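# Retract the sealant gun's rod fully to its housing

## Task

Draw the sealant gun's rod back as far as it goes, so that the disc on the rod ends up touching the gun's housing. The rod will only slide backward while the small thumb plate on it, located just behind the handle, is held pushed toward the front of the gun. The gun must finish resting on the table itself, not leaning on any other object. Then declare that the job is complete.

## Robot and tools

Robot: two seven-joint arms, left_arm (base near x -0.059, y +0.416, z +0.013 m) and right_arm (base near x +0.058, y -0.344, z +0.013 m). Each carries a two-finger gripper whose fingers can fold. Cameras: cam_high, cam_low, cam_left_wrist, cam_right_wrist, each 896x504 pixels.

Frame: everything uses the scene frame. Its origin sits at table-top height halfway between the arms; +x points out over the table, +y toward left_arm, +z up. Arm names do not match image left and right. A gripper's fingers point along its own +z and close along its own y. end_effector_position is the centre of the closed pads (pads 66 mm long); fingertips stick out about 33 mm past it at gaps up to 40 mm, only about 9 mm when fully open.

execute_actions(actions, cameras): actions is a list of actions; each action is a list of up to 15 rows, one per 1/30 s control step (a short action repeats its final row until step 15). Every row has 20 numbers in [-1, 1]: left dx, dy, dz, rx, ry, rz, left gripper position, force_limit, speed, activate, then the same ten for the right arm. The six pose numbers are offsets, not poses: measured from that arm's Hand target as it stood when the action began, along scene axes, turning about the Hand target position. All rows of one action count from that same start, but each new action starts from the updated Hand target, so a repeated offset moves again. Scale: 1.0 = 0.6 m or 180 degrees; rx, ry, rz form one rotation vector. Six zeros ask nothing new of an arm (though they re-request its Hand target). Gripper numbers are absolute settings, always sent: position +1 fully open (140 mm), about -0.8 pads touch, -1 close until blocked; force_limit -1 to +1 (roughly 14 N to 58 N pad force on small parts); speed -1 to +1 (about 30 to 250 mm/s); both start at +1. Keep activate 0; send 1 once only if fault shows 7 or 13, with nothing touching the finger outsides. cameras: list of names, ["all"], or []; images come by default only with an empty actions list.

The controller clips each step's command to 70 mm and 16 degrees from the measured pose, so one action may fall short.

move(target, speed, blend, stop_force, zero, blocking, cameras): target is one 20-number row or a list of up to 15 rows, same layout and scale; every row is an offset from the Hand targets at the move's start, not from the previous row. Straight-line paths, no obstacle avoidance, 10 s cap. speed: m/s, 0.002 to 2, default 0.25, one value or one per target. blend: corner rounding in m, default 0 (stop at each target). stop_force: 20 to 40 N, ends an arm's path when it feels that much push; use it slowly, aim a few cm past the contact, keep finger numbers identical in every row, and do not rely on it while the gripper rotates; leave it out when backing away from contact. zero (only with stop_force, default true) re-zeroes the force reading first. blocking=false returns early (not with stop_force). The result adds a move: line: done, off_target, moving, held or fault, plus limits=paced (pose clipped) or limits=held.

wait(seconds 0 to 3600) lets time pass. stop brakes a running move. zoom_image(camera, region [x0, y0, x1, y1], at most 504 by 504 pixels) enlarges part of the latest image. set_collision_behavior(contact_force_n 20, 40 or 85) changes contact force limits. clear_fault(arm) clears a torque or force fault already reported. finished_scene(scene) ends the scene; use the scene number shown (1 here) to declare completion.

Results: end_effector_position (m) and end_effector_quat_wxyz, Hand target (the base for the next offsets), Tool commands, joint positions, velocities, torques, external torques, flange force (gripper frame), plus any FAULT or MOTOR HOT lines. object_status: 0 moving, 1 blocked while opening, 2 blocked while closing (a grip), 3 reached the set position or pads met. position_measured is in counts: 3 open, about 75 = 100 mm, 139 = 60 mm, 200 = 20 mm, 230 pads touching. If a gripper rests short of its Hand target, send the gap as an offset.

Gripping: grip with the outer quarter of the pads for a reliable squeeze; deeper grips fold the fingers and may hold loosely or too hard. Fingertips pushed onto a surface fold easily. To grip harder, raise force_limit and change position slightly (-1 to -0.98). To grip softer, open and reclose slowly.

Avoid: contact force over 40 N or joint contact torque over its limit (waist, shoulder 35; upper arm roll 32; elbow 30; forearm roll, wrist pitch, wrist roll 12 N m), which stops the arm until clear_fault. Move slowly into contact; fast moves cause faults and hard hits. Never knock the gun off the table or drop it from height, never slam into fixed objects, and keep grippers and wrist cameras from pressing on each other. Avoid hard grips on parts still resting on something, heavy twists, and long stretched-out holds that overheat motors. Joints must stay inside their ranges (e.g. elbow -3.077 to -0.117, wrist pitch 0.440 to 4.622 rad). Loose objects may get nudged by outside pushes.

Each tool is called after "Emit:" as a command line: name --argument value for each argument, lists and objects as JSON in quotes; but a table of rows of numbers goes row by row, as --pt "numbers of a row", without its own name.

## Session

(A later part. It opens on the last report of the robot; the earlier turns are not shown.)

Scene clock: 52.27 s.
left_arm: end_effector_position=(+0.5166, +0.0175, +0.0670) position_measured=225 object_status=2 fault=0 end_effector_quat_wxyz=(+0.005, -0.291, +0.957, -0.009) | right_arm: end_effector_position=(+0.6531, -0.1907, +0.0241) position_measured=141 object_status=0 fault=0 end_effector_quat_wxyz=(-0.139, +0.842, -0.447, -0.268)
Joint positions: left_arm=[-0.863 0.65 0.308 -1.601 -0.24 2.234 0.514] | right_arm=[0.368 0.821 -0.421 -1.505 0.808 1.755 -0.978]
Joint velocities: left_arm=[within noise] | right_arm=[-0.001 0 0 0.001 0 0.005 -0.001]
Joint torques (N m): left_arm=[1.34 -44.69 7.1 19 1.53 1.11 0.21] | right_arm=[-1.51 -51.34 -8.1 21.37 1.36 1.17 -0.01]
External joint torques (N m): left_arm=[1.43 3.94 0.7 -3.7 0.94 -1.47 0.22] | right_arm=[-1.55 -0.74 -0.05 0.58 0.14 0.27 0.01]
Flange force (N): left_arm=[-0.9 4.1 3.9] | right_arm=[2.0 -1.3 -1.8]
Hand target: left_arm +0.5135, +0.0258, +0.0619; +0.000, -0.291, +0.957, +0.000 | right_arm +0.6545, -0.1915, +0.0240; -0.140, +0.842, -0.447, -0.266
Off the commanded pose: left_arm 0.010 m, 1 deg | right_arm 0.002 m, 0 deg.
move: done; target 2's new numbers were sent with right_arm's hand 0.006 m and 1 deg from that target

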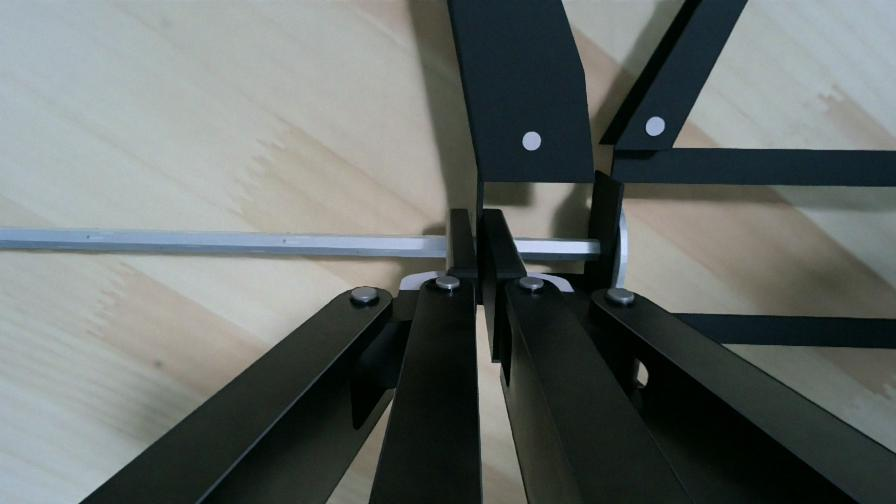

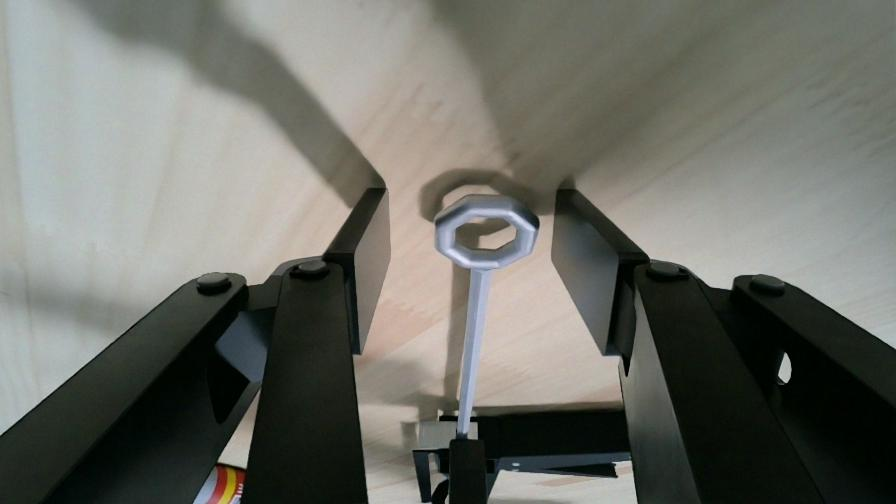

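Emit:
move --pt "0.006 -0.0145 0.003 0 0 0 -0.98 0.1 -1 0 0 0 0 0 0 0 -0.1 -0.3 -0.6 0" --pt "0.006 -0.0145 0.003 0 0 0 -0.443 -0.05 -0.8 0 0 0 0 0 0 0 -0.1 -0.3 -0.6 0" --pt "0.006 -0.0145 0.10 0 0 0 -0.443 -0.05 -0.8 0 0.0 0.0 0.13 0 0 0 -0.1 -0.3 -0.6 0" --speed '[0.05,0.05,0.12]' --cameras '["all"]'

Emit:
zoom_image --camera "cam_left_wrist" --region '[420, 120, 660, 320]'

Emit:
zoom_image --camera "cam_low" --region '[420, 260, 600, 370]'

Scene clock: 56.27 s.
left_arm: end_effector_position=(+0.5181, +0.0167, +0.1220) position_measured=185 object_status=3 fault=0 end_effector_quat_wxyz=(+0.000, -0.290, +0.957, -0.002) | right_arm: end_effector_position=(+0.6563, -0.1909, +0.1029) position_measured=141 object_status=3 fault=0 end_effector_quat_wxyz=(-0.144, +0.844, -0.444, -0.264)
Joint positions: left_arm=[-0.873 0.599 0.332 -1.532 -0.217 2.098 0.5] | right_arm=[0.388 0.7 -0.461 -1.506 0.77 1.663 -0.928]
Joint velocities: left_arm=[within noise] | right_arm=[-0.001 -0.001 0 -0.001 0 -0.002 0.006]
Joint torques (N m): left_arm=[-0.99 -46.45 6.09 23.52 1.09 2.18 -0.21] | right_arm=[-0.14 -48.8 -8.16 22.54 1.28 0.76 0.19]
External joint torques (N m): left_arm=[-0.76 1.67 -0.06 -0.05 0.45 -0.36 -0.21] | right_arm=[-0.16 0.16 -0.41 0.57 -0.15 -0.23 0.2]
Flange force (N): left_arm=[-0.7 -5.2 0.9] | right_arm=[1.9 -3.2 -2.1]
Hand target: left_arm +0.5171, +0.0171, +0.1219; +0.000, -0.291, +0.957, +0.000 | right_arm +0.6545, -0.1915, +0.1020; -0.140, +0.842, -0.447, -0.266
Off the commanded pose: left_arm 0.001 m, 0 deg | right_arm 0.002 m, 1 deg.
move: done

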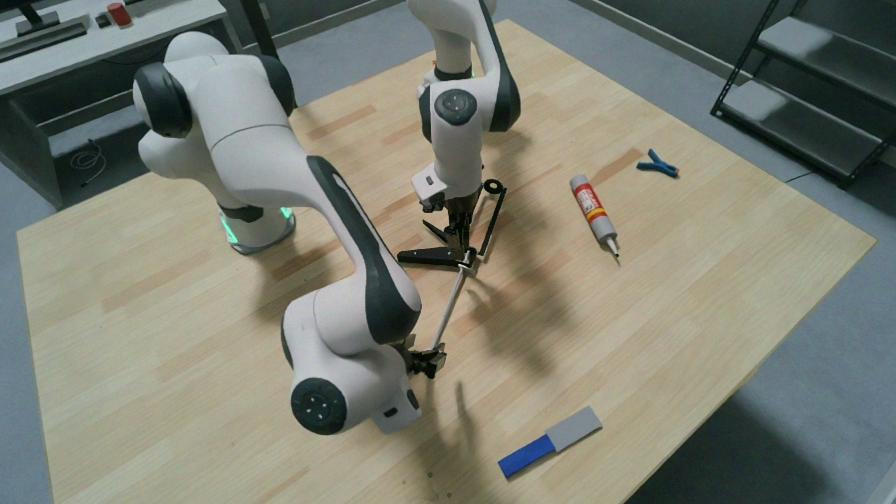

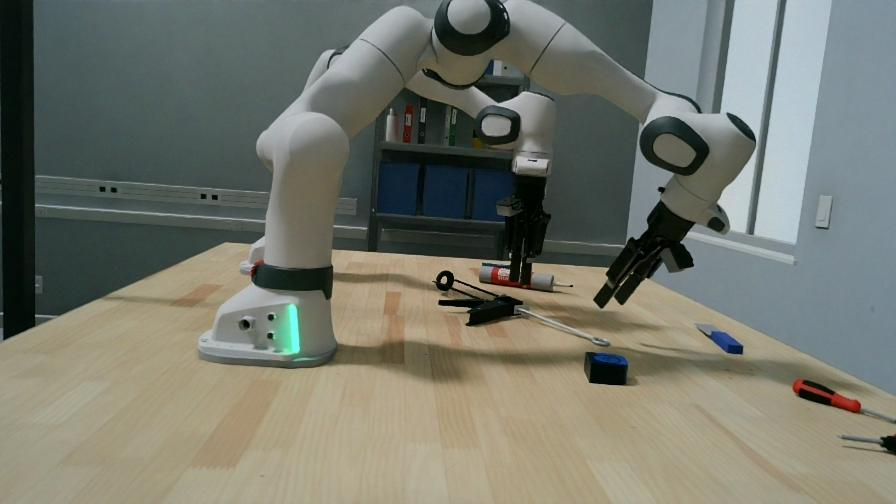

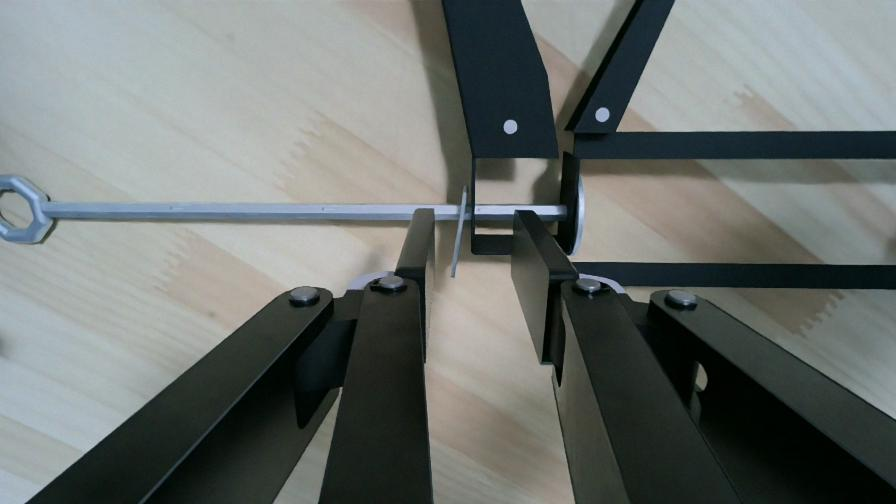

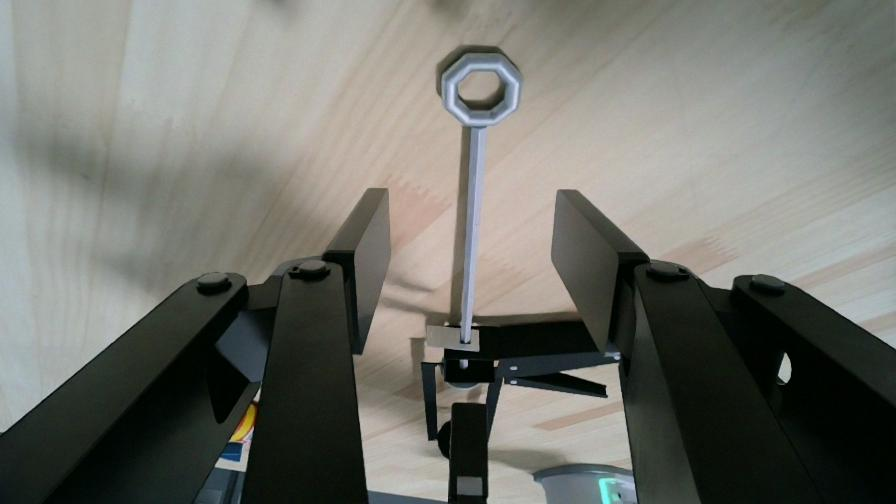

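Scaled by 2.100 from the camera's image (finer frame: 1280x720).

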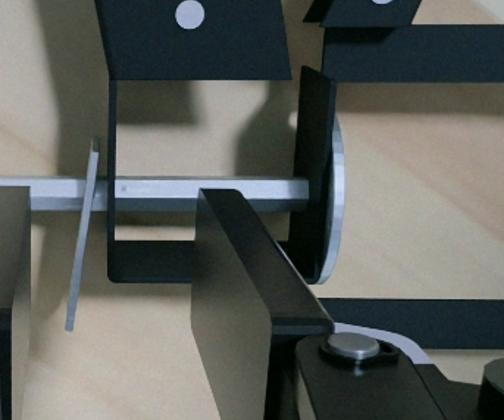

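Scaled by 2.800 from the camera's image (finer frame: 1280x720).

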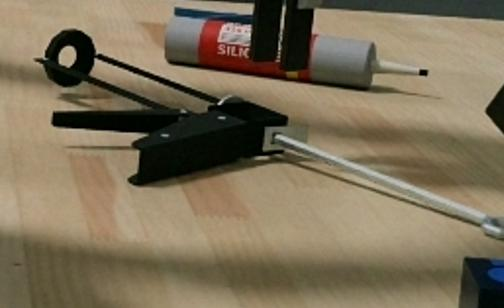

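Emit:
finished_scene --scene 2

The scene is finished: the task was done.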